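# Sort three grease guns into trays by grease amount

## Task

Put the grease gun containing the most grease fully inside the blue tray and the gun containing the least fully inside the red tray. The remaining gun stays on the table, clear of both trays and not hanging past the table edge. All three must end lying flat on one side. Guns and their parts may be handled or moved, but every part must be back where it belongs at the end.

## Robot and tools

Robot: two seven-joint arms, left_arm and right_arm, each with a parallel two-finger gripper. Cameras: cam_high and cam_low are fixed, and cam_left_wrist and cam_right_wrist ride on the grippers. All four images are 896x504.

Frames. The scene frame has its origin at table-top height, halfway between the nominal arm bases. +z points up, +x points out across the table, and left_arm sits on the +y side. Image left and right do not follow the arm names. The calibrated bases are: left_arm at (+0.054, +0.332, 0) m with quat_wxyz (+1.000, 0, 0, +0.004), and right_arm at (-0.014, -0.351, 0) m with quat_wxyz (+1.000, 0, 0, +0.003). Each arm reports its hand position, orientation, velocities and target in its own base frame. Fixed cameras and the table use the scene frame. Reported poses can be off by a few centimetres, more when the arm reaches far.

Gripper geometry. The fingers point along gripper +z and close along gripper x. end_effector_position is the point between the pads, and the fingertips extend 15.0 mm past it. The housing starts 65 mm behind that point and measures 146 mm along the closing direction by 50 mm wide. A block on a post juts about 11 cm toward gripper -y near the flange and turns with the hand.

The 18-number row (all values -1 to 1). Numbers 1-9 are left_arm: dx, dy, dz, rx, ry, rz, then gripper position, force_limit, speed. Numbers 10-18 are the same nine for right_arm. Always send all 18, even when only one arm should move. The six pose numbers are an offset, not a pose. They are measured from that arm's Hand target at the start of the action or move, along the Hand target's own axes. 1.0 equals 0.6 m for dx/dy/dz and 180 degrees for rx/ry/rz. rx, ry, rz form one rotation vector. Sending the same nonzero offset again moves the arm further. All zeros re-requests the current Hand target.

Gripper numbers are absolute settings. position: +1 opens fully (108 mm), about -0.96 brings the pads together, and -1 closes until something blocks the fingers. force_limit: -1 gives roughly 2.5 N per pad and +1 roughly 32 N after a slow close. Actual grip force varies by unit and closing speed. speed: -1 is 5 mm/s and +1 is 420 mm/s. A 0 is a real command, not 'unchanged'. To leave a gripper alone, resend its previous three values. After the fingers stop, new force_limit or speed values only take effect when position also changes by at least 0.01.

execute_actions(actions, cameras). actions is a list of actions. Each action is up to 15 rows, one per 1/30 s step. A short action repeats its last row. Every row counts from the action's starting Hand target, not from the previous row. An empty list returns the state plus all images. cameras takes names, ["all"] or [].

move(target, speed, blend, blocking, cameras). target is one 18-number row or a list of up to 15 rows. Each row is an offset from the same starting Hand targets. The grippers travel in straight lines and arrive together. speed is 0.002 to 1 m/s (default 0.25), given as one value or one per target, and turning rate is capped at twice it in rad/s. blend is in metres: it rounds corners, and 0 means stop at each point. The whole list must fit in 10 s. Moves do not avoid obstacles or the other arm, and faster moves lag, overshoot and hit harder. Finger changes in later rows apply only once everything is at rest at that row. blocking=false returns after about 0.5 s while the move continues. The extra 'move:' line reports the outcome (done, off_target, moving, held, fault) and any limits (paced = pose clipped, held = steps withheld). done means at rest within 3 mm and 2 degrees. It says nothing about contact.

wait(seconds 0-10) lets time run. stop() brakes a running move; the fingers keep moving. zoom_image(camera, region [x0,y0,x1,y1]) enlarges a region of at most 504x504 pixels from the newest image of that camera. clear_fault(arm) clears a reported torque fault on left_arm or right_arm. finished_scene(scene) takes this scene's number and ends it irreversibly.

Control behaviour. Each step the command is clipped to within 70 mm and 16 degrees of the measured hand, so one action may fall short. Hand target shows the clipped command, and later offsets count from it. If the hand rests short, send the remaining gap as an offset. A blocked arm keeps pushing. To relieve it, command the target back past the hand, or send all-zero pose numbers. Large wrist turns can swing the elbow. Joint limits in rad: shoulder -2.059 to 2.094, elbow -0.192 to 3.927, wrist pitch -1.693 to 3.142; the others cover about ±6.283.

Results. Each arm reports end_effector_position (m), quat_wxyz, velocities (m/s, rad/s), Hand target, joint positions and torques, motor temperatures, and per gripper width_mm, force_n and is_grasped. is_grasped = 1 means the fingers were stopped by an object before reaching the requested position. It reads 0 while moving, at the target, or with the pads touching. 'Within noise' means the joints are still. Action calls also list hand positions at some steps.

Avoid the following:
- Contact torque beyond the joint load limits (N m: waist 41.8, shoulder 42, upper arm roll 26.7, elbow 26.7, forearm roll 26.7, wrist pitch 14.4, wrist roll 15) causes a TORQUE FAULT. So does a motor held at its torque limit for 1 s or overloaded for too long. Held weight counts as load.
- Motors heat when carrying loads, when the arm is stretched out, or when pushing against an unreachable pose. MOTOR HOT appears at 65 °C, and 80 °C brakes the arm for 30-60 s.
- Do not let the arms press or collide with each other. A clearance check blocks many such commands, but it does not stop fingers closing on the other arm.
- Do not drop things, release moving parts, slam into fixed or heavy objects, or let anything leave the table. Loose items may be nudged now and then.

Each tool is called after ">>>" as a command line: name --argument value for each argument, lists and objects as JSON in quotes; but a table of rows of numbers goes row by row, as --pt "numbers of a row", without its own name.

## Session

>>> execute_actions --actions '[]'

Scene clock: 0.00 s.
left_arm: end_effector_position=(+0.0464, -0.5212, +0.1370) width_mm=107.94 is_grasped=0 force_n=0.00 end_effector_quat_wxyz=(-0.121, -0.610, +0.722, -0.304) | right_arm: end_effector_position=(+0.0224, -0.1267, +0.1521) width_mm=0.00 is_grasped=0 force_n=0.00 end_effector_quat_wxyz=(-0.280, -0.004, +0.935, +0.217)
Joint positions: left_arm=[-1.44 0.113 0.068 0.782 1.464 0.071 1.281] | right_arm=[-0.918 -0.508 -0.059 0.363 -0.229 1.573 -1.669]
Joint velocities: within noise
Joint torques (N m): no reading
Motor temperatures (°C): left_arm=[33 32 32 39 33 33 33] | right_arm=[34 35 34 33 32 39 33]
Hand target: left_arm +0.0464, -0.5212, +0.1370; -0.121, -0.610, +0.722, -0.304 | right_arm +0.0224, -0.1267, +0.1521; -0.280, -0.004, +0.935, +0.217
Tool commands: left_gripper/position=+0.998 left_gripper/force_limit=+1.0 left_gripper/speed=+1.0 right_gripper/position=-0.964 right_gripper/force_limit=+1.0 right_gripper/speed=+1.0

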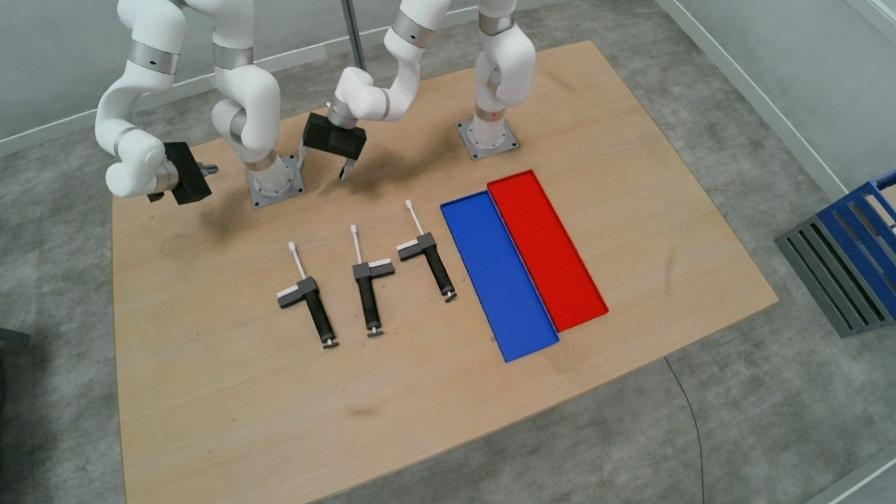

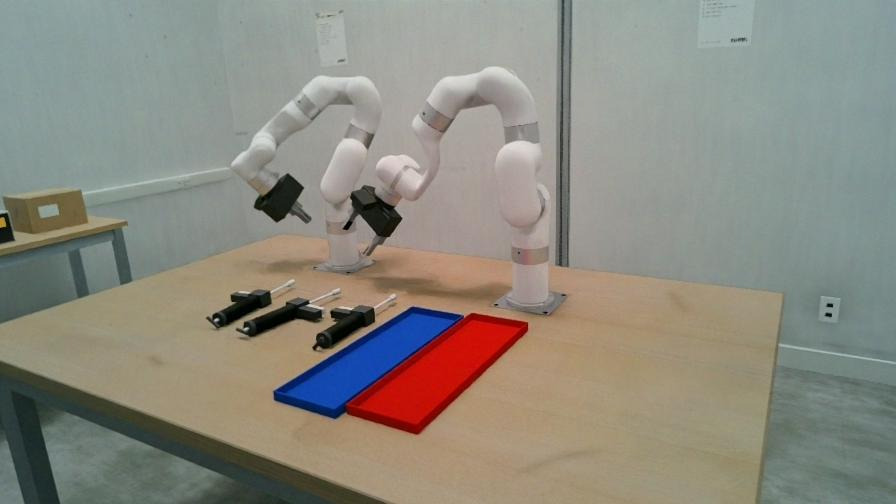

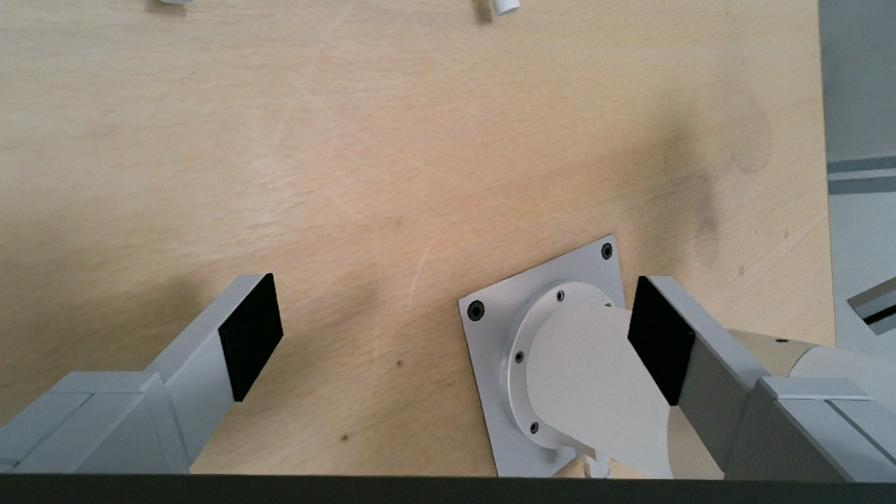

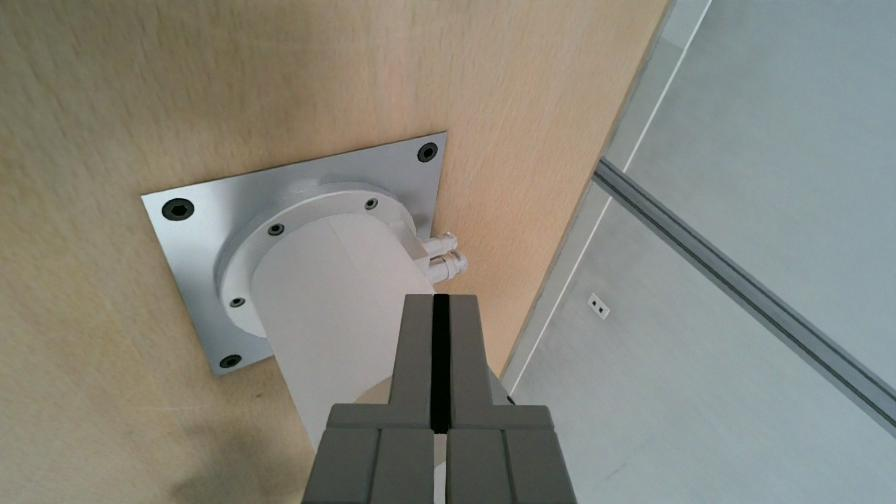

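>>> zoom_image --camera "cam_high" --region '[260, 180, 480, 360]'

>>> zoom_image --camera "cam_low" --region '[190, 260, 420, 370]'

Scaled by 2.291 from the camera's 896x504 image, which has a finer 1280x720 frame.

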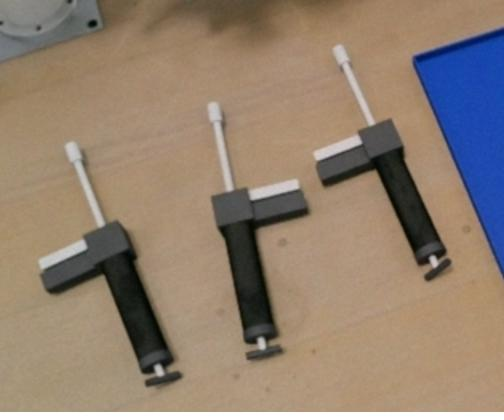

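Scaled by 2.191 from the camera's 896x504 image, which has a finer 1280x720 frame.

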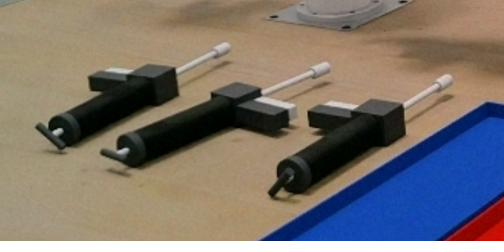

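>>> move --target '[0.1128,-0.4875,-0.405,-0.084,-0.1951,-0.0514,0.998,1,1,0,0,0,0,0,0,-0.964,1,1]' --cameras '["cam_high","cam_left_wrist"]'

Scene clock: 6.27 s.
left_arm: end_effector_position=(+0.2626, -0.4545, +0.4500) width_mm=107.94 is_grasped=0 force_n=0.00 end_effector_quat_wxyz=(+0.000, +0.707, -0.707, +0.000) | right_arm: end_effector_position=(+0.0224, -0.1267, +0.1521) width_mm=0.00 is_grasped=0 force_n=0.05 end_effector_quat_wxyz=(-0.280, -0.004, +0.935, +0.217)
Joint positions: left_arm=[-1.371 0.344 0.488 2.171 -0.166 1.861 2.972] | right_arm=[-0.918 -0.508 -0.059 0.363 -0.229 1.573 -1.669]
Joint torques (N m): left_arm=[1.24 -30.5 1.84 11.54 -0.55 -1.28 0.33] | right_arm=[0.17 -7.04 1.26 22.7 -0.73 0.29 0.03]
Hand target: left_arm +0.2627, -0.4545, +0.4500; +0.000, +0.707, -0.707, +0.000 | right_arm +0.0224, -0.1267, +0.1521; -0.280, -0.004, +0.935, +0.217
Off the commanded pose: left_arm 0.000 m, 0 deg | right_arm 0.000 m, 0 deg.
move: done; limits=paced
Images, in order (width x height): cam_high 896x504, cam_left_wrist 896x504.

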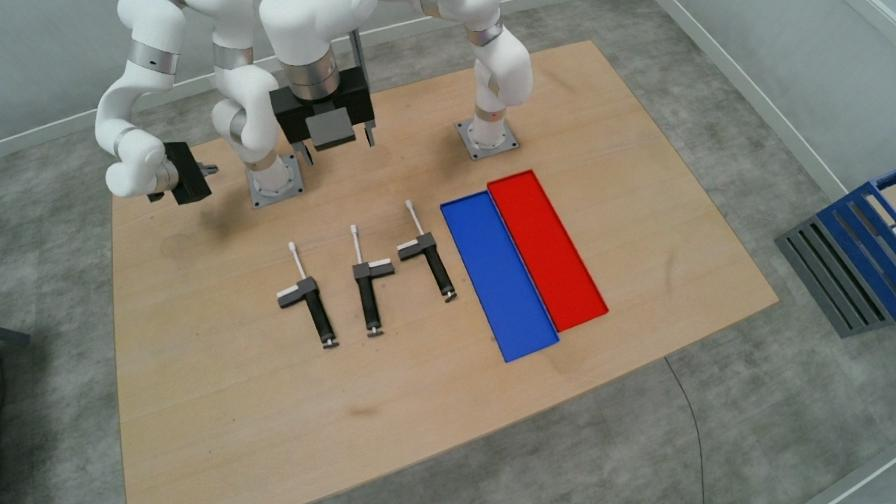

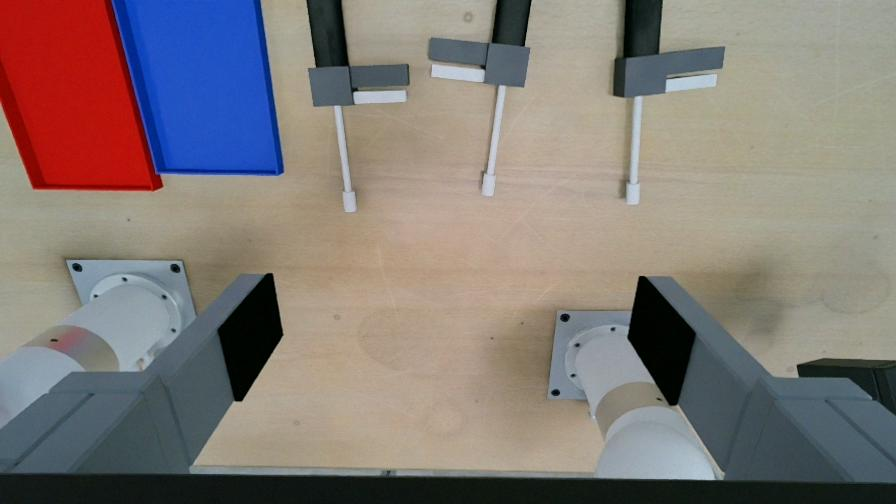

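>>> move --target '[0,-0.25,0.1,0,0,0,0.998,1,1,0,0,0,0,0,0,-0.964,1,1]' --cameras '["cam_left_wrist"]'

Scene clock: 10.87 s.
left_arm: end_effector_position=(+0.4122, -0.4541, +0.3895) width_mm=107.94 is_grasped=0 force_n=0.00 end_effector_quat_wxyz=(+0.000, +0.707, -0.707, +0.008) | right_arm: end_effector_position=(+0.0224, -0.1267, +0.1521) width_mm=0.00 is_grasped=0 force_n=0.05 end_effector_quat_wxyz=(-0.280, -0.004, +0.935, +0.217)
Joint positions: left_arm=[-0.954 0.787 0.47 2.707 -0.355 1.937 3.181] | right_arm=[-0.918 -0.508 -0.059 0.363 -0.229 1.573 -1.669]
Joint torques (N m): left_arm=[1.31 -40.88 1.52 10.6 0.32 -1.28 -0.34] | right_arm=[-0.49 -6.94 1.48 22.82 -0.8 0.08 -0.18]
Hand target: left_arm +0.4126, -0.4545, +0.3899; +0.000, +0.707, -0.707, +0.000 | right_arm +0.0224, -0.1267, +0.1521; -0.280, -0.004, +0.935, +0.217
Off the commanded pose: left_arm 0.001 m, 1 deg | right_arm 0.000 m, 0 deg.
elbow stopped short (left arm): the move would have taken joint 4 (elbow) straighter than the controller allows.
move: done
Images, in order (width x height): cam_left_wrist 896x504.

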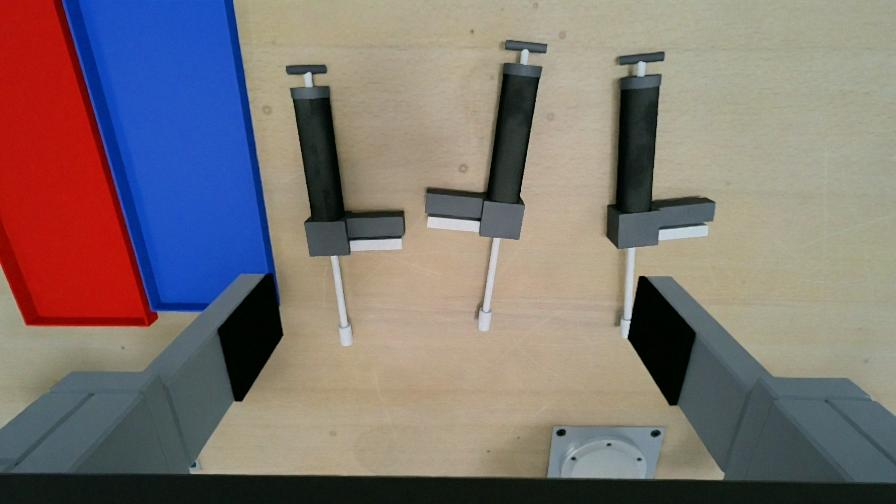

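>>> move --target '[-0.58,0.2,0,0,0,0,0.998,1,1,-0.6405,0.597,-0.3395,0.2527,-0.0321,-0.4735,1,1,1]' --cameras '["cam_high","cam_right_wrist"]'

Scene clock: 17.83 s.
left_arm: end_effector_position=(+0.2928, -0.1065, +0.3901) width_mm=107.94 is_grasped=0 force_n=0.00 end_effector_quat_wxyz=(+0.000, +0.707, -0.707, +0.000) | right_arm: end_effector_position=(+0.4943, +0.1653, +0.2498) width_mm=108.00 is_grasped=0 force_n=0.00 end_effector_quat_wxyz=(+0.000, +0.707, -0.707, +0.000)
Joint positions: left_arm=[-1.15 -0.651 0.507 1.096 0.301 1.679 3.227] | right_arm=[-0.214 0.186 0.585 1.363 -0.11 1.21 -1.955]
Joint torques (N m): left_arm=[1.21 -6.31 -5.64 11.62 1.26 -1.26 0.28] | right_arm=[1.85 -24.14 3.55 29.01 -0.78 -1.85 -0.07]
Hand target: left_arm +0.2928, -0.1065, +0.3901; +0.000, +0.707, -0.707, +0.000 | right_arm +0.4943, +0.1654, +0.2498; +0.000, +0.707, -0.707, +0.000
Off the commanded pose: left_arm 0.000 m, 0 deg | right_arm 0.000 m, 0 deg.
move: done
Images, in order (width x height): cam_high 896x504, cam_right_wrist 896x504.

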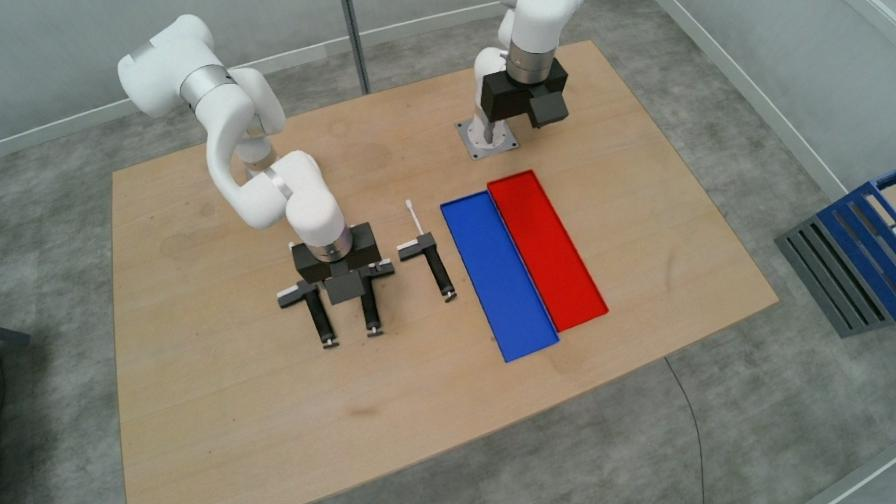

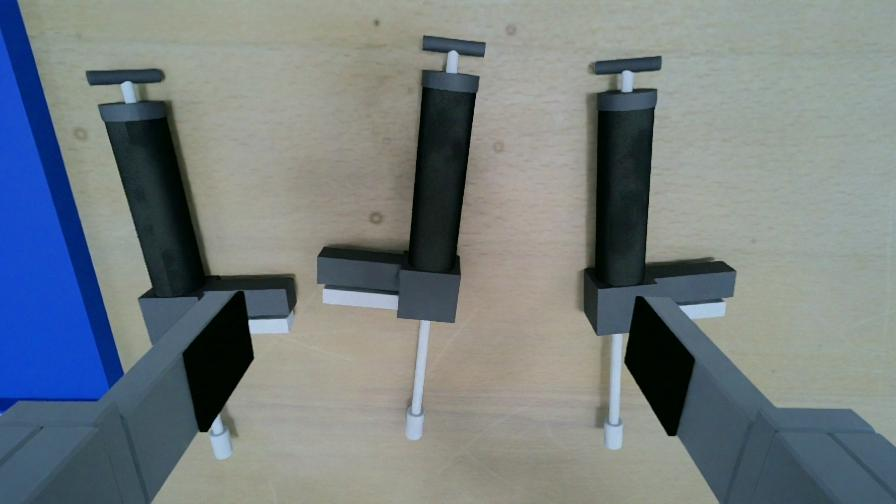

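>>> move --target '[0,0,0,0,0,0,0.998,1,1,-0.01,0.09,0.22,0,0,0.031,1,1,1]' --cameras '["cam_right_wrist"]'

Scene clock: 23.90 s.
left_arm: end_effector_position=(+0.2928, -0.1065, +0.3901) width_mm=107.94 is_grasped=0 force_n=0.00 end_effector_quat_wxyz=(+0.000, +0.707, -0.707, +0.000) | right_arm: end_effector_position=(+0.4403, +0.1712, +0.1178) width_mm=108.00 is_grasped=0 force_n=0.00 end_effector_quat_wxyz=(+0.000, -0.672, +0.741, +0.000)
Joint positions: left_arm=[-1.15 -0.651 0.507 1.096 0.301 1.679 3.227] | right_arm=[-0.197 0.183 0.581 0.956 -0.139 0.808 -1.786]
Joint torques (N m): left_arm=[1.43 -6.14 -5.29 11.79 1.2 -1.23 0.29] | right_arm=[1.99 -21.53 2.25 23.56 -0.84 -2.83 0.37]
Hand target: left_arm +0.2928, -0.1065, +0.3901; +0.000, +0.707, -0.707, +0.000 | right_arm +0.4402, +0.1712, +0.1178; +0.000, -0.672, +0.741, +0.000
Off the commanded pose: left_arm 0.000 m, 0 deg | right_arm 0.000 m, 0 deg.
move: done
Images, in order (width x height): cam_right_wrist 896x504.

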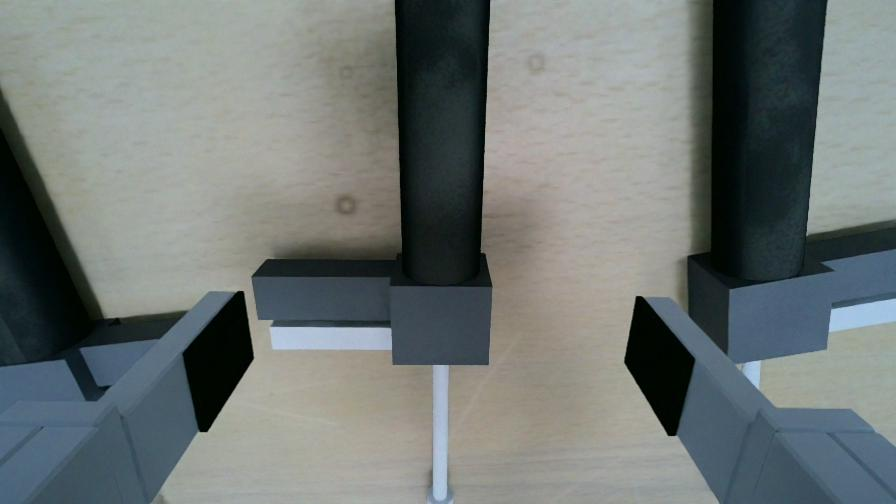

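>>> move --pt "0 0 0 0 0 0 0.998 1 1 0 -0.02 0 0 0 0 0.31 1 0" --pt "0 0 0 0 0 0 0.998 1 1 0 -0.02 0.158 0 0 0 0.31 1 0" --pt "0 0 0 0 0 0 0.998 1 1 0 -0.02 0.158 0 0 0 -1 -0.3 -0.6" --cameras '["cam_right_wrist"]'

>>> wait --seconds 0.5

Scene clock: 27.13 s.
left_arm: end_effector_position=(+0.2928, -0.1065, +0.3901) width_mm=107.94 is_grasped=0 force_n=0.00 end_effector_quat_wxyz=(+0.000, +0.707, -0.707, +0.000) | right_arm: end_effector_position=(+0.4522, +0.1700, +0.0230) width_mm=35.32 is_grasped=1 force_n=28.38 end_effector_quat_wxyz=(+0.000, -0.672, +0.741, +0.000)
Joint positions: left_arm=[-1.15 -0.651 0.507 1.096 0.301 1.679 3.227] | right_arm=[-0.132 0.437 0.487 0.96 -0.359 0.6 -1.643]
Joint torques (N m): left_arm=[1.08 -6.26 -5.16 11.94 1.39 -1.25 0.33] | right_arm=[-0.03 -26.73 5.12 21.22 0.12 -2.29 0.2]
Hand target: left_arm +0.2928, -0.1065, +0.3901; +0.000, +0.707, -0.707, +0.000 | right_arm +0.4521, +0.1700, +0.0230; +0.000, -0.672, +0.741, +0.000
Off the commanded pose: left_arm 0.000 m, 0 deg | right_arm 0.000 m, 0 deg.
move: done
Images, in order (width x height): cam_right_wrist 896x504.

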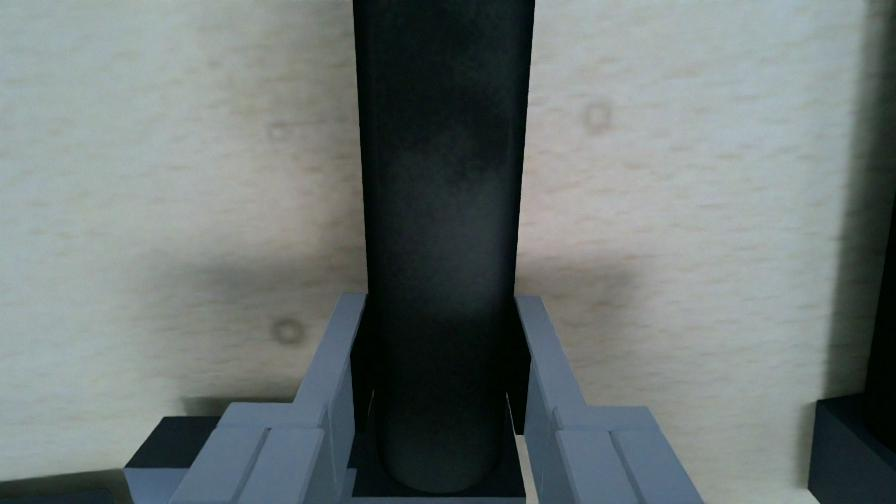

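Scene clock: 27.63 s.
left_arm: end_effector_position=(+0.2928, -0.1065, +0.3901) width_mm=107.94 is_grasped=0 force_n=0.00 end_effector_quat_wxyz=(+0.000, +0.707, -0.707, +0.000) | right_arm: end_effector_position=(+0.4521, +0.1700, +0.0230) width_mm=35.32 is_grasped=1 force_n=28.38 end_effector_quat_wxyz=(+0.000, -0.672, +0.741, +0.000)
Joint positions: left_arm=[-1.15 -0.651 0.507 1.096 0.301 1.679 3.227] | right_arm=[-0.132 0.437 0.487 0.96 -0.359 0.6 -1.643]
Joint torques (N m): left_arm=[1.23 -6.18 -5.25 11.92 1.33 -1.3 0.32] | right_arm=[-1.19 -27.53 4.69 20.41 0.36 -1.98 -0.08]
Hand target: left_arm +0.2928, -0.1065, +0.3901; +0.000, +0.707, -0.707, +0.000 | right_arm +0.4521, +0.1700, +0.0230; +0.000, -0.672, +0.741, +0.000
Tool commands: left_gripper/position=+0.998 left_gripper/force_limit=+1.0 left_gripper/speed=+1.0 right_gripper/position=-1.0 right_gripper/force_limit=-0.3 right_gripper/speed=-0.6
Off the commanded pose: left_arm 0.000 m, 0 deg | right_arm 0.000 m, 0 deg.
wait: 0.50 s; at rest by 0.17 s

>>> move --pt "0 0 0 0 0 0 0.998 1 1 0 0 -0.25 0 0 0 -1 -0.3 -0.6" --speed 0.15 --cameras '["cam_right_wrist","cam_low"]'

>>> wait --seconds 0.5

>>> wait --seconds 0.5

Scene clock: 29.50 s.
left_arm: end_effector_position=(+0.2928, -0.1065, +0.3901) width_mm=107.94 is_grasped=0 force_n=0.00 end_effector_quat_wxyz=(+0.000, +0.707, -0.707, +0.000) | right_arm: end_effector_position=(+0.4522, +0.1701, +0.1729) width_mm=35.32 is_grasped=1 force_n=28.40 end_effector_quat_wxyz=(+0.000, -0.672, +0.741, +0.000)
Joint positions: left_arm=[-1.15 -0.651 0.507 1.096 0.301 1.679 3.227] | right_arm=[-0.22 0.122 0.597 1.065 -0.084 0.966 -1.837]
Joint torques (N m): left_arm=[1.25 -6.07 -5.27 12.02 1.36 -1.22 0.24] | right_arm=[-1.93 -26.36 2.87 31.56 0.42 -2.4 -0.16]
Hand target: left_arm +0.2928, -0.1065, +0.3901; +0.000, +0.707, -0.707, +0.000 | right_arm +0.4522, +0.1701, +0.1730; +0.000, -0.672, +0.741, +0.000
Off the commanded pose: left_arm 0.000 m, 0 deg | right_arm 0.000 m, 0 deg.
move: done
Images, in order (width x height): cam_low 896x504, cam_right_wrist 896x504.

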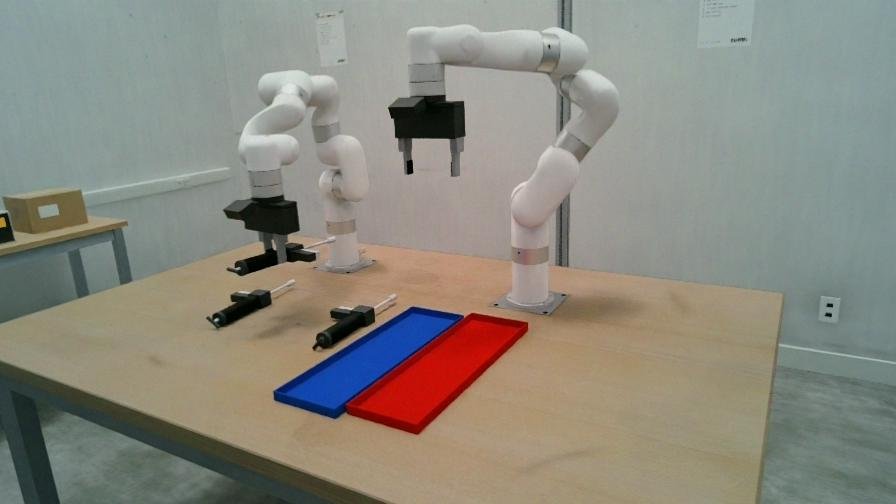

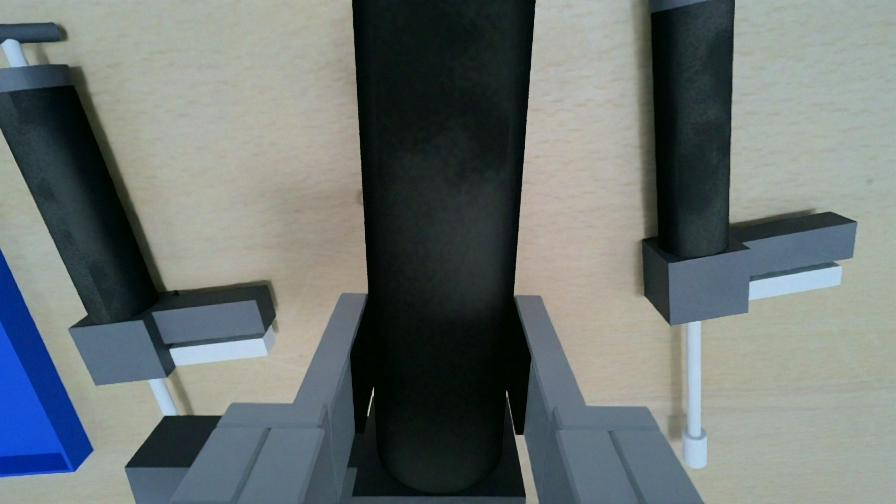

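Scene clock: 30.00 s.
left_arm: end_effector_position=(+0.2928, -0.1065, +0.3901) width_mm=107.94 is_grasped=0 force_n=0.00 end_effector_quat_wxyz=(+0.000, +0.707, -0.707, +0.000) | right_arm: end_effector_position=(+0.4522, +0.1701, +0.1730) width_mm=35.32 is_grasped=1 force_n=28.40 end_effector_quat_wxyz=(+0.000, -0.672, +0.741, +0.000)
Joint positions: left_arm=[-1.15 -0.651 0.507 1.096 0.301 1.679 3.227] | right_arm=[-0.22 0.122 0.597 1.065 -0.084 0.966 -1.837]
Joint torques (N m): left_arm=[1.23 -6.18 -5.23 11.91 1.28 -1.31 0.32] | right_arm=[-2.52 -26.22 2.96 31.27 0.59 -2.42 -0.17]
Hand target: left_arm +0.2928, -0.1065, +0.3901; +0.000, +0.707, -0.707, +0.000 | right_arm +0.4522, +0.1701, +0.1730; +0.000, -0.672, +0.741, +0.000
Tool commands: left_gripper/position=+0.998 left_gripper/force_limit=+1.0 left_gripper/speed=+1.0 right_gripper/position=-1.0 right_gripper/force_limit=-0.3 right_gripper/speed=-0.6
Off the commanded pose: left_arm 0.000 m, 0 deg | right_arm 0.000 m, 0 deg.
wait: 0.50 s; at rest by 0.17 s

Scene clock: 30.50 s.
left_arm: end_effector_position=(+0.2928, -0.1065, +0.3901) width_mm=107.94 is_grasped=0 force_n=0.00 end_effector_quat_wxyz=(+0.000, +0.707, -0.707, +0.000) | right_arm: end_effector_position=(+0.4522, +0.1701, +0.1730) width_mm=35.32 is_grasped=1 force_n=28.40 end_effector_quat_wxyz=(+0.000, -0.672, +0.741, +0.000)
Joint positions: left_arm=[-1.15 -0.651 0.507 1.096 0.301 1.679 3.227] | right_arm=[-0.22 0.122 0.597 1.065 -0.084 0.966 -1.837]
Joint torques (N m): left_arm=[1.3 -6.15 -5.32 11.9 1.31 -1.31 0.31] | right_arm=[-2.38 -26.34 2.64 31.36 0.19 -2.59 -0.03]
Hand target: left_arm +0.2928, -0.1065, +0.3901; +0.000, +0.707, -0.707, +0.000 | right_arm +0.4522, +0.1701, +0.1730; +0.000, -0.672, +0.741, +0.000
Tool commands: left_gripper/position=+0.998 left_gripper/force_limit=+1.0 left_gripper/speed=+1.0 right_gripper/position=-1.0 right_gripper/force_limit=-0.3 right_gripper/speed=-0.6
Off the commanded pose: left_arm 0.000 m, 0 deg | right_arm 0.000 m, 0 deg.
wait: 0.50 s; at rest by 0.17 s

>>> move --pt "0 0 0 0 0 0 0.998 1 1 0 0 0.2485 0 0 0 -1 -0.3 -0.6" --pt "0 0 0 0 0 0 0.998 1 1 0 0 0.2485 0 0 0 0.31 0.5 0" --pt "0 0 0 0 0 0 0.998 1 1 0 0 0.05 0 0 0 0.31 0.5 0" --pt "0 0 0 0 0 0 0.998 1 1 -0.3408 0.077 0.05 0 0 -0.022 0.31 0.5 0" --cameras '["cam_right_wrist"]' --blend '[0,0,0.04,0]'

Scene clock: 35.33 s.
left_arm: end_effector_position=(+0.2928, -0.1065, +0.3901) width_mm=107.94 is_grasped=0 force_n=0.00 end_effector_quat_wxyz=(+0.000, +0.707, -0.707, +0.000) | right_arm: end_effector_position=(+0.4261, +0.3781, +0.1428) width_mm=70.05 is_grasped=0 force_n=0.00 end_effector_quat_wxyz=(+0.000, +0.697, -0.717, +0.000)
Joint positions: left_arm=[-1.15 -0.651 0.507 1.096 0.301 1.679 3.227] | right_arm=[0.165 0.501 0.667 1.41 -0.353 1.033 -1.372]
Joint torques (N m): left_arm=[1.02 -6.12 -5.32 11.96 1.23 -1.29 0.27] | right_arm=[1.82 -29.89 8.24 26.77 -0.78 -1.94 0.41]
Hand target: left_arm +0.2928, -0.1065, +0.3901; +0.000, +0.707, -0.707, +0.000 | right_arm +0.4260, +0.3781, +0.1428; +0.000, +0.697, -0.717, +0.000
Off the commanded pose: left_arm 0.000 m, 0 deg | right_arm 0.000 m, 0 deg.
move: done
Images, in order (width x height): cam_right_wrist 896x504.

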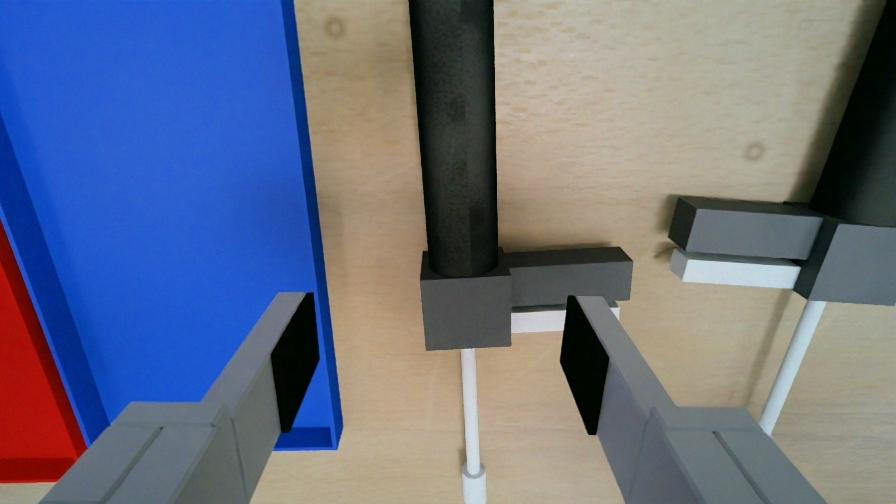

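>>> move --pt "0 0 0 0 0 0 0.998 1 1 0.018 0.006 0.08 0 0 -0.022 0.31 0.5 0" --pt "0 0 0 0 0 0 0.998 1 1 0.018 0.006 0.199 0 0 -0.022 0.31 0.5 0" --pt "0 0 0 0 0 0 0.998 1 1 0.018 0.006 0.199 0 0 -0.022 -1 -0.3 -0.6" --pt "0 0 0 0 0 0 0.998 1 1 0.018 0.006 0.05 0 0 -0.022 -1 -0.3 -0.6" --cameras '["cam_right_wrist"]' --blend '[0.02,0,0,0]'

Scene clock: 38.70 s.
left_arm: end_effector_position=(+0.2928, -0.1065, +0.3901) width_mm=107.94 is_grasped=0 force_n=0.00 end_effector_quat_wxyz=(+0.000, +0.707, -0.707, +0.000) | right_arm: end_effector_position=(+0.4221, +0.3674, +0.1128) width_mm=35.33 is_grasped=1 force_n=27.71 end_effector_quat_wxyz=(+0.000, +0.722, -0.692, +0.000)
Joint positions: left_arm=[-1.15 -0.651 0.507 1.096 0.301 1.679 3.227] | right_arm=[0.14 0.515 0.664 1.333 -0.382 0.951 -1.429]
Joint torques (N m): left_arm=[1.27 -6.17 -5.36 11.9 1.31 -1.28 0.29] | right_arm=[-2.5 -34.13 10.4 29.25 0.4 -2.45 -0.22]
Hand target: left_arm +0.2928, -0.1065, +0.3901; +0.000, +0.707, -0.707, +0.000 | right_arm +0.4221, +0.3674, +0.1128; +0.000, +0.721, -0.692, +0.000
Off the commanded pose: left_arm 0.000 m, 0 deg | right_arm 0.000 m, 0 deg.
move: done
Images, in order (width x height): cam_right_wrist 896x504.

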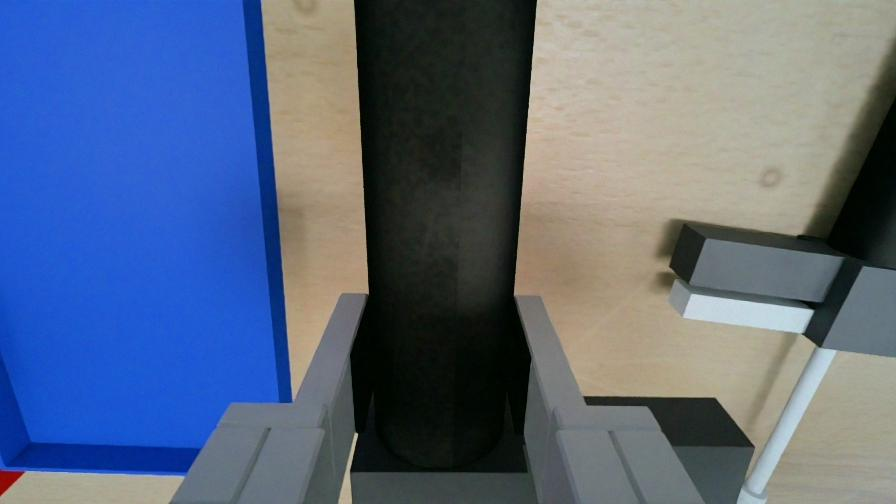

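>>> move --pt "0 0 0 0 0 0 0.998 1 1 0.3302 -0.0363 0 0 0 0.0444 -1 -0.3 -0.6" --pt "0 0 0 0 0 0 0.998 1 1 0.3302 -0.0363 -0.1003 0 0 0.0444 -1 -0.3 -0.6" --speed '[0.25,0.15]'

>>> wait --seconds 0.5

>>> wait --seconds 0.5

Scene clock: 41.43 s.
left_arm: end_effector_position=(+0.2928, -0.1065, +0.3901) width_mm=107.94 is_grasped=0 force_n=0.00 end_effector_quat_wxyz=(+0.000, +0.707, -0.707, +0.000) | right_arm: end_effector_position=(+0.4520, +0.1704, +0.1731) width_mm=35.33 is_grasped=1 force_n=27.71 end_effector_quat_wxyz=(+0.000, -0.671, +0.741, +0.000)
Joint positions: left_arm=[-1.15 -0.651 0.507 1.096 0.301 1.679 3.227] | right_arm=[-0.261 0.126 0.641 1.065 -0.092 0.967 -1.829]
Joint torques (N m): left_arm=[1.02 -5.87 -5.34 11.91 1.43 -1.33 0.19] | right_arm=[-1.99 -25.51 3.18 31.01 0.39 -2.29 -0.21]
Hand target: left_arm +0.2928, -0.1065, +0.3901; +0.000, +0.707, -0.707, +0.000 | right_arm +0.4521, +0.1704, +0.1731; +0.000, -0.671, +0.741, +0.000
Off the commanded pose: left_arm 0.000 m, 0 deg | right_arm 0.000 m, 0 deg.
move: done

Scene clock: 41.93 s.
left_arm: end_effector_position=(+0.2928, -0.1065, +0.3901) width_mm=107.94 is_grasped=0 force_n=0.00 end_effector_quat_wxyz=(+0.000, +0.707, -0.707, +0.000) | right_arm: end_effector_position=(+0.4521, +0.1704, +0.1731) width_mm=35.33 is_grasped=1 force_n=27.70 end_effector_quat_wxyz=(+0.000, -0.671, +0.741, +0.000)
Joint positions: left_arm=[-1.15 -0.651 0.507 1.096 0.301 1.679 3.227] | right_arm=[-0.261 0.126 0.641 1.065 -0.092 0.967 -1.829]
Joint torques (N m): left_arm=[1.11 -6.22 -5.31 11.92 1.36 -1.31 0.3] | right_arm=[-2.44 -25.89 2.84 31.27 0.5 -2.28 -0.33]
Hand target: left_arm +0.2928, -0.1065, +0.3901; +0.000, +0.707, -0.707, +0.000 | right_arm +0.4521, +0.1704, +0.1731; +0.000, -0.671, +0.741, +0.000
Tool commands: left_gripper/position=+0.998 left_gripper/force_limit=+1.0 left_gripper/speed=+1.0 right_gripper/position=-1.0 right_gripper/force_limit=-0.3 right_gripper/speed=-0.6
Off the commanded pose: left_arm 0.000 m, 0 deg | right_arm 0.000 m, 0 deg.
wait: 0.50 s; at rest by 0.17 s

Scene clock: 42.43 s.
left_arm: end_effector_position=(+0.2928, -0.1065, +0.3901) width_mm=107.94 is_grasped=0 force_n=0.00 end_effector_quat_wxyz=(+0.000, +0.707, -0.707, +0.000) | right_arm: end_effector_position=(+0.4521, +0.1704, +0.1731) width_mm=35.33 is_grasped=1 force_n=27.71 end_effector_quat_wxyz=(+0.000, -0.671, +0.741, +0.000)
Joint positions: left_arm=[-1.15 -0.651 0.507 1.096 0.301 1.679 3.227] | right_arm=[-0.261 0.126 0.641 1.065 -0.092 0.967 -1.829]
Joint torques (N m): left_arm=[1.38 -6.02 -5.37 11.87 1.34 -1.33 0.33] | right_arm=[-2.21 -25.68 3.19 31.22 0.59 -2.57 -0.27]
Hand target: left_arm +0.2928, -0.1065, +0.3901; +0.000, +0.707, -0.707, +0.000 | right_arm +0.4521, +0.1704, +0.1731; +0.000, -0.671, +0.741, +0.000
Tool commands: left_gripper/position=+0.998 left_gripper/force_limit=+1.0 left_gripper/speed=+1.0 right_gripper/position=-1.0 right_gripper/force_limit=-0.3 right_gripper/speed=-0.6
Off the commanded pose: left_arm 0.000 m, 0 deg | right_arm 0.000 m, 0 deg.
wait: 0.50 s; at rest by 0.17 s

>>> move --pt "0 0 0 0 0 0 0.998 1 1 -0.3218 0.082 0.08 0 0 -0.0444 -1 -0.3 -0.6" --pt "0 0 0 0 0 0 0.998 1 1 -0.3218 0.082 0.2492 0 0 -0.0444 -1 -0.3 -0.6" --pt "0 0 0 0 0 0 0.998 1 1 -0.3218 0.082 0.2492 0 0 -0.0444 0.31 0.5 0" --pt "0 0 0 0 0 0 0.998 1 1 -0.3218 0.082 0.05 0 0 -0.0444 0.31 0.5 0" --pt "0 0 0 0 0 0 0.998 1 1 0.232 0.0107 0.05 0 0 -0.067 0.31 0.5 0" --cameras '["cam_right_wrist","cam_low"]' --blend '[0.03,0,0,0.03,0]'

Scene clock: 49.00 s.
left_arm: end_effector_position=(+0.2928, -0.1065, +0.3901) width_mm=107.94 is_grasped=0 force_n=0.00 end_effector_quat_wxyz=(+0.000, +0.707, -0.707, +0.000) | right_arm: end_effector_position=(+0.4320, +0.0325, +0.1433) width_mm=70.05 is_grasped=0 force_n=0.00 end_effector_quat_wxyz=(+0.000, +0.746, -0.666, +0.000)
Joint positions: left_arm=[-1.15 -0.651 0.507 1.096 0.301 1.679 3.227] | right_arm=[-0.474 -0.012 0.548 0.836 0.007 0.846 -2.399]
Joint torques (N m): left_arm=[1.19 -5.97 -5.49 11.93 1.3 -1.37 0.2] | right_arm=[-2.24 -18.13 -0.49 26.57 0.62 -2.8 -0.35]
Hand target: left_arm +0.2928, -0.1065, +0.3901; +0.000, +0.707, -0.707, +0.000 | right_arm +0.4320, +0.0324, +0.1433; +0.000, +0.746, -0.666, +0.000
Off the commanded pose: left_arm 0.000 m, 0 deg | right_arm 0.000 m, 0 deg.
move: done
Images, in order (width x height): cam_low 896x504, cam_right_wrist 896x504.

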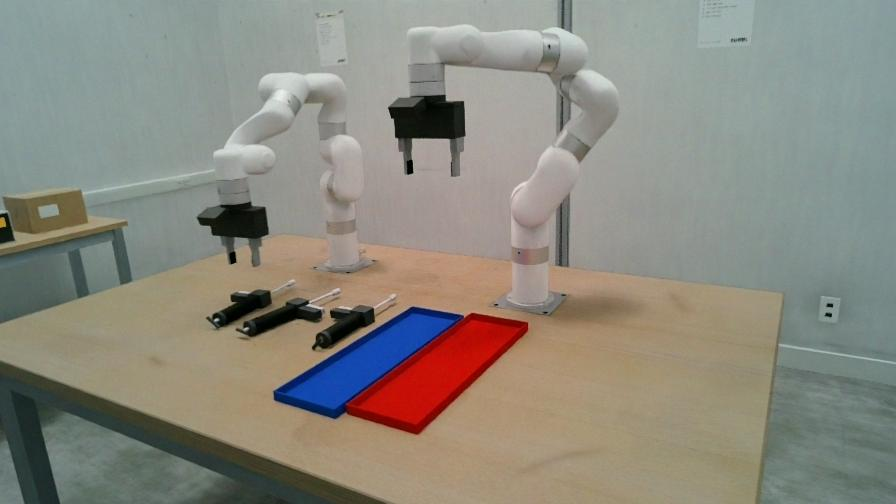

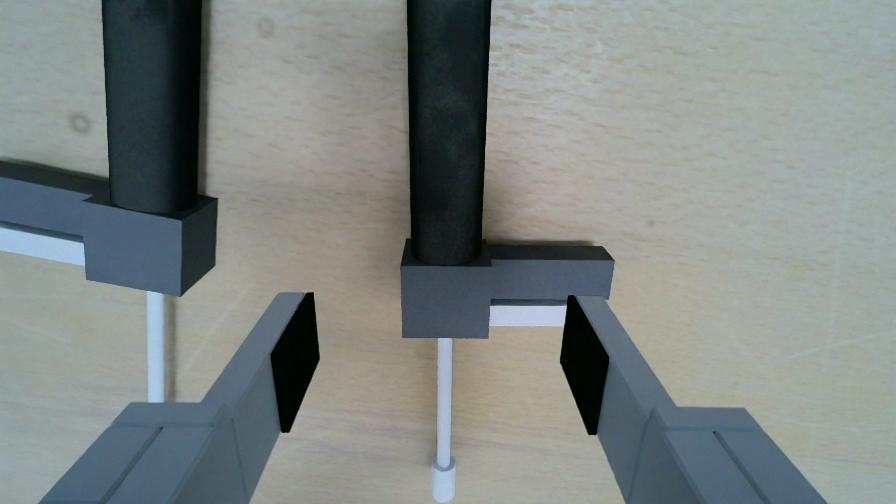

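>>> move --pt "0 0 0 0 0 0 0.998 1 1 0.003 -0.004 0.2 0 0 0 0.31 0.5 0" --pt "0 0 0 0 0 0 0.998 1 1 0.003 -0.004 0.2 0 0 0 -1 -0.3 -0.6" --pt "0 0 0 0 0 0 0.998 1 1 0 0 0.0503 0 0 0 -1 -0.3 -0.6" --pt "0 0 0 0 0 0 0.998 1 1 -0.2247 -0.0593 0.0503 0 0 0.067 -1 -0.3 -0.6" --pt "0 0 0 0 0 0 0.998 1 1 -0.2247 -0.0593 -0.0497 0 0 0.067 -1 -0.3 -0.6" --speed '[0.25,0.25,0.25,0.25,0.15]' --blend '[0,0,0.01,0,0]'

>>> wait --seconds 0.5

>>> wait --seconds 0.5

Scene clock: 53.53 s.
left_arm: end_effector_position=(+0.2928, -0.1065, +0.3901) width_mm=107.94 is_grasped=0 force_n=0.00 end_effector_quat_wxyz=(+0.000, +0.707, -0.707, +0.000) | right_arm: end_effector_position=(+0.4523, +0.1704, +0.1729) width_mm=35.35 is_grasped=1 force_n=26.83 end_effector_quat_wxyz=(+0.000, -0.671, +0.741, +0.000)
Joint positions: left_arm=[-1.15 -0.651 0.507 1.096 0.301 1.679 3.227] | right_arm=[-0.286 0.129 0.667 1.066 -0.098 0.967 -1.825]
Joint torques (N m): left_arm=[1.17 -5.86 -5.55 11.86 1.12 -1.38 0.23] | right_arm=[-2.3 -24.86 3.17 30.99 0.59 -2.33 -0.29]
Hand target: left_arm +0.2928, -0.1065, +0.3901; +0.000, +0.707, -0.707, +0.000 | right_arm +0.4523, +0.1704, +0.1730; +0.000, -0.671, +0.741, +0.000
Off the commanded pose: left_arm 0.000 m, 0 deg | right_arm 0.000 m, 0 deg.
move: done

Scene clock: 54.03 s.
left_arm: end_effector_position=(+0.2928, -0.1065, +0.3901) width_mm=107.94 is_grasped=0 force_n=0.00 end_effector_quat_wxyz=(+0.000, +0.707, -0.707, +0.000) | right_arm: end_effector_position=(+0.4523, +0.1704, +0.1730) width_mm=35.35 is_grasped=1 force_n=26.83 end_effector_quat_wxyz=(+0.000, -0.671, +0.741, +0.000)
Joint positions: left_arm=[-1.15 -0.651 0.507 1.096 0.301 1.679 3.227] | right_arm=[-0.286 0.129 0.667 1.066 -0.098 0.967 -1.825]
Joint torques (N m): left_arm=[1.14 -6.01 -5.54 11.83 1.23 -1.45 0.21] | right_arm=[-2.34 -25.25 3.01 30.88 0.48 -2.35 -0.25]
Hand target: left_arm +0.2928, -0.1065, +0.3901; +0.000, +0.707, -0.707, +0.000 | right_arm +0.4523, +0.1704, +0.1730; +0.000, -0.671, +0.741, +0.000
Tool commands: left_gripper/position=+0.998 left_gripper/force_limit=+1.0 left_gripper/speed=+1.0 right_gripper/position=-1.0 right_gripper/force_limit=-0.3 right_gripper/speed=-0.6
Off the commanded pose: left_arm 0.000 m, 0 deg | right_arm 0.000 m, 0 deg.
wait: 0.50 s; at rest by 0.17 s

Scene clock: 54.53 s.
left_arm: end_effector_position=(+0.2928, -0.1065, +0.3901) width_mm=107.94 is_grasped=0 force_n=0.00 end_effector_quat_wxyz=(+0.000, +0.707, -0.707, +0.000) | right_arm: end_effector_position=(+0.4523, +0.1704, +0.1730) width_mm=35.35 is_grasped=1 force_n=26.83 end_effector_quat_wxyz=(+0.000, -0.671, +0.741, +0.000)
Joint positions: left_arm=[-1.15 -0.651 0.507 1.096 0.301 1.679 3.227] | right_arm=[-0.286 0.129 0.667 1.066 -0.098 0.967 -1.825]
Joint torques (N m): left_arm=[1.12 -5.81 -5.41 11.89 1.3 -1.36 0.24] | right_arm=[-2.17 -25.29 3.46 31 0.31 -2.32 -0.21]
Hand target: left_arm +0.2928, -0.1065, +0.3901; +0.000, +0.707, -0.707, +0.000 | right_arm +0.4523, +0.1704, +0.1730; +0.000, -0.671, +0.741, +0.000
Tool commands: left_gripper/position=+0.998 left_gripper/force_limit=+1.0 left_gripper/speed=+1.0 right_gripper/position=-1.0 right_gripper/force_limit=-0.3 right_gripper/speed=-0.6
Off the commanded pose: left_arm 0.000 m, 0 deg | right_arm 0.000 m, 0 deg.
wait: 0.50 s; at rest by 0.17 s

>>> move --pt "0 0 0 0 0 0 0.998 1 1 0.2322 0.011 0.1 0 0 -0.067 -1 -0.3 -0.6" --pt "0 0 0 0 0 0 0.998 1 1 0.2322 0.011 0.03 0 0 -0.067 -1 -0.3 -0.6" --speed '[0.25,0.15]'

>>> wait --seconds 0.5

>>> move --pt "0 0 0 0 0 0 0.998 1 1 0 0 0.2195 0 0 0 -1 -0.3 -0.6" --pt "0 0 0 0 0 0 0.998 1 1 0 0 0.2195 0 0 0 0.31 0.5 0" --pt "0 0 0 0 0 0 0.998 1 1 0 0 0.07 0 0 0 0.31 0.5 0" --pt "0 0 0 0 0 0 0.998 1 1 0 0 0 0 0 0 0.31 0.5 0" --speed '[0.25,0.25,0.25,0.15]'

>>> wait --seconds 0.5

Scene clock: 58.13 s.
left_arm: end_effector_position=(+0.2928, -0.1065, +0.3901) width_mm=107.94 is_grasped=0 force_n=0.00 end_effector_quat_wxyz=(+0.000, +0.707, -0.707, +0.000) | right_arm: end_effector_position=(+0.4320, +0.0324, +0.1550) width_mm=35.35 is_grasped=1 force_n=26.83 end_effector_quat_wxyz=(+0.000, +0.746, -0.666, +0.000)
Joint positions: left_arm=[-1.15 -0.651 0.507 1.096 0.301 1.679 3.227] | right_arm=[-0.475 -0.034 0.547 0.851 0.022 0.881 -2.41]
Joint torques (N m): left_arm=[1.16 -6.03 -5.56 11.9 1.22 -1.39 0.19] | right_arm=[-2.38 -22.63 -0.95 30.1 0.56 -2.36 -0.09]
Hand target: left_arm +0.2928, -0.1065, +0.3901; +0.000, +0.707, -0.707, +0.000 | right_arm +0.4320, +0.0324, +0.1551; +0.000, +0.746, -0.666, +0.000
Off the commanded pose: left_arm 0.000 m, 0 deg | right_arm 0.000 m, 0 deg.
move: done

Scene clock: 58.63 s.
left_arm: end_effector_position=(+0.2928, -0.1065, +0.3901) width_mm=107.94 is_grasped=0 force_n=0.00 end_effector_quat_wxyz=(+0.000, +0.707, -0.707, +0.000) | right_arm: end_effector_position=(+0.4320, +0.0324, +0.1551) width_mm=35.35 is_grasped=1 force_n=26.83 end_effector_quat_wxyz=(+0.000, +0.746, -0.666, +0.000)
Joint positions: left_arm=[-1.15 -0.651 0.507 1.096 0.301 1.679 3.227] | right_arm=[-0.475 -0.034 0.547 0.851 0.022 0.881 -2.41]
Joint torques (N m): left_arm=[1.11 -5.92 -5.46 11.86 1.26 -1.47 0.16] | right_arm=[-2.5 -22.3 -1.32 30.66 0.4 -2.39 -0.19]
Hand target: left_arm +0.2928, -0.1065, +0.3901; +0.000, +0.707, -0.707, +0.000 | right_arm +0.4320, +0.0324, +0.1551; +0.000, +0.746, -0.666, +0.000
Tool commands: left_gripper/position=+0.998 left_gripper/force_limit=+1.0 left_gripper/speed=+1.0 right_gripper/position=-1.0 right_gripper/force_limit=-0.3 right_gripper/speed=-0.6
Off the commanded pose: left_arm 0.000 m, 0 deg | right_arm 0.000 m, 0 deg.
wait: 0.50 s; at rest by 0.17 s

Scene clock: 61.80 s.
left_arm: end_effector_position=(+0.2928, -0.1065, +0.3901) width_mm=107.94 is_grasped=0 force_n=0.00 end_effector_quat_wxyz=(+0.000, +0.707, -0.707, +0.000) | right_arm: end_effector_position=(+0.4320, +0.0324, +0.1550) width_mm=70.04 is_grasped=0 force_n=0.00 end_effector_quat_wxyz=(+0.000, +0.746, -0.666, +0.000)
Joint positions: left_arm=[-1.15 -0.651 0.507 1.096 0.301 1.679 3.227] | right_arm=[-0.487 -0.035 0.559 0.851 0.023 0.881 -2.411]
Joint torques (N m): left_arm=[1.13 -5.88 -5.52 12.06 1.29 -1.36 0.2] | right_arm=[-2.32 -19.61 -0.88 26.99 0.24 -1.84 -0.3]
Hand target: left_arm +0.2928, -0.1065, +0.3901; +0.000, +0.707, -0.707, +0.000 | right_arm +0.4320, +0.0324, +0.1551; +0.000, +0.746, -0.666, +0.000
Off the commanded pose: left_arm 0.000 m, 0 deg | right_arm 0.000 m, 0 deg.
move: done

Scene clock: 62.30 s.
left_arm: end_effector_position=(+0.2928, -0.1065, +0.3901) width_mm=107.94 is_grasped=0 force_n=0.00 end_effector_quat_wxyz=(+0.000, +0.707, -0.707, +0.000) | right_arm: end_effector_position=(+0.4320, +0.0324, +0.1551) width_mm=70.04 is_grasped=0 force_n=0.00 end_effector_quat_wxyz=(+0.000, +0.746, -0.666, +0.000)
Joint positions: left_arm=[-1.15 -0.651 0.507 1.096 0.301 1.679 3.227] | right_arm=[-0.487 -0.035 0.559 0.851 0.023 0.881 -2.411]
Joint torques (N m): left_arm=[1.21 -5.94 -5.49 11.91 1.27 -1.43 0.18] | right_arm=[-2.05 -19.8 -0.89 27.18 0.36 -1.9 -0.28]
Hand target: left_arm +0.2928, -0.1065, +0.3901; +0.000, +0.707, -0.707, +0.000 | right_arm +0.4320, +0.0324, +0.1551; +0.000, +0.746, -0.666, +0.000
Tool commands: left_gripper/position=+0.998 left_gripper/force_limit=+1.0 left_gripper/speed=+1.0 right_gripper/position=+0.31 right_gripper/force_limit=+0.5 right_gripper/speed=+0.0
Off the commanded pose: left_arm 0.000 m, 0 deg | right_arm 0.000 m, 0 deg.
wait: 0.50 s; at rest by 0.17 s


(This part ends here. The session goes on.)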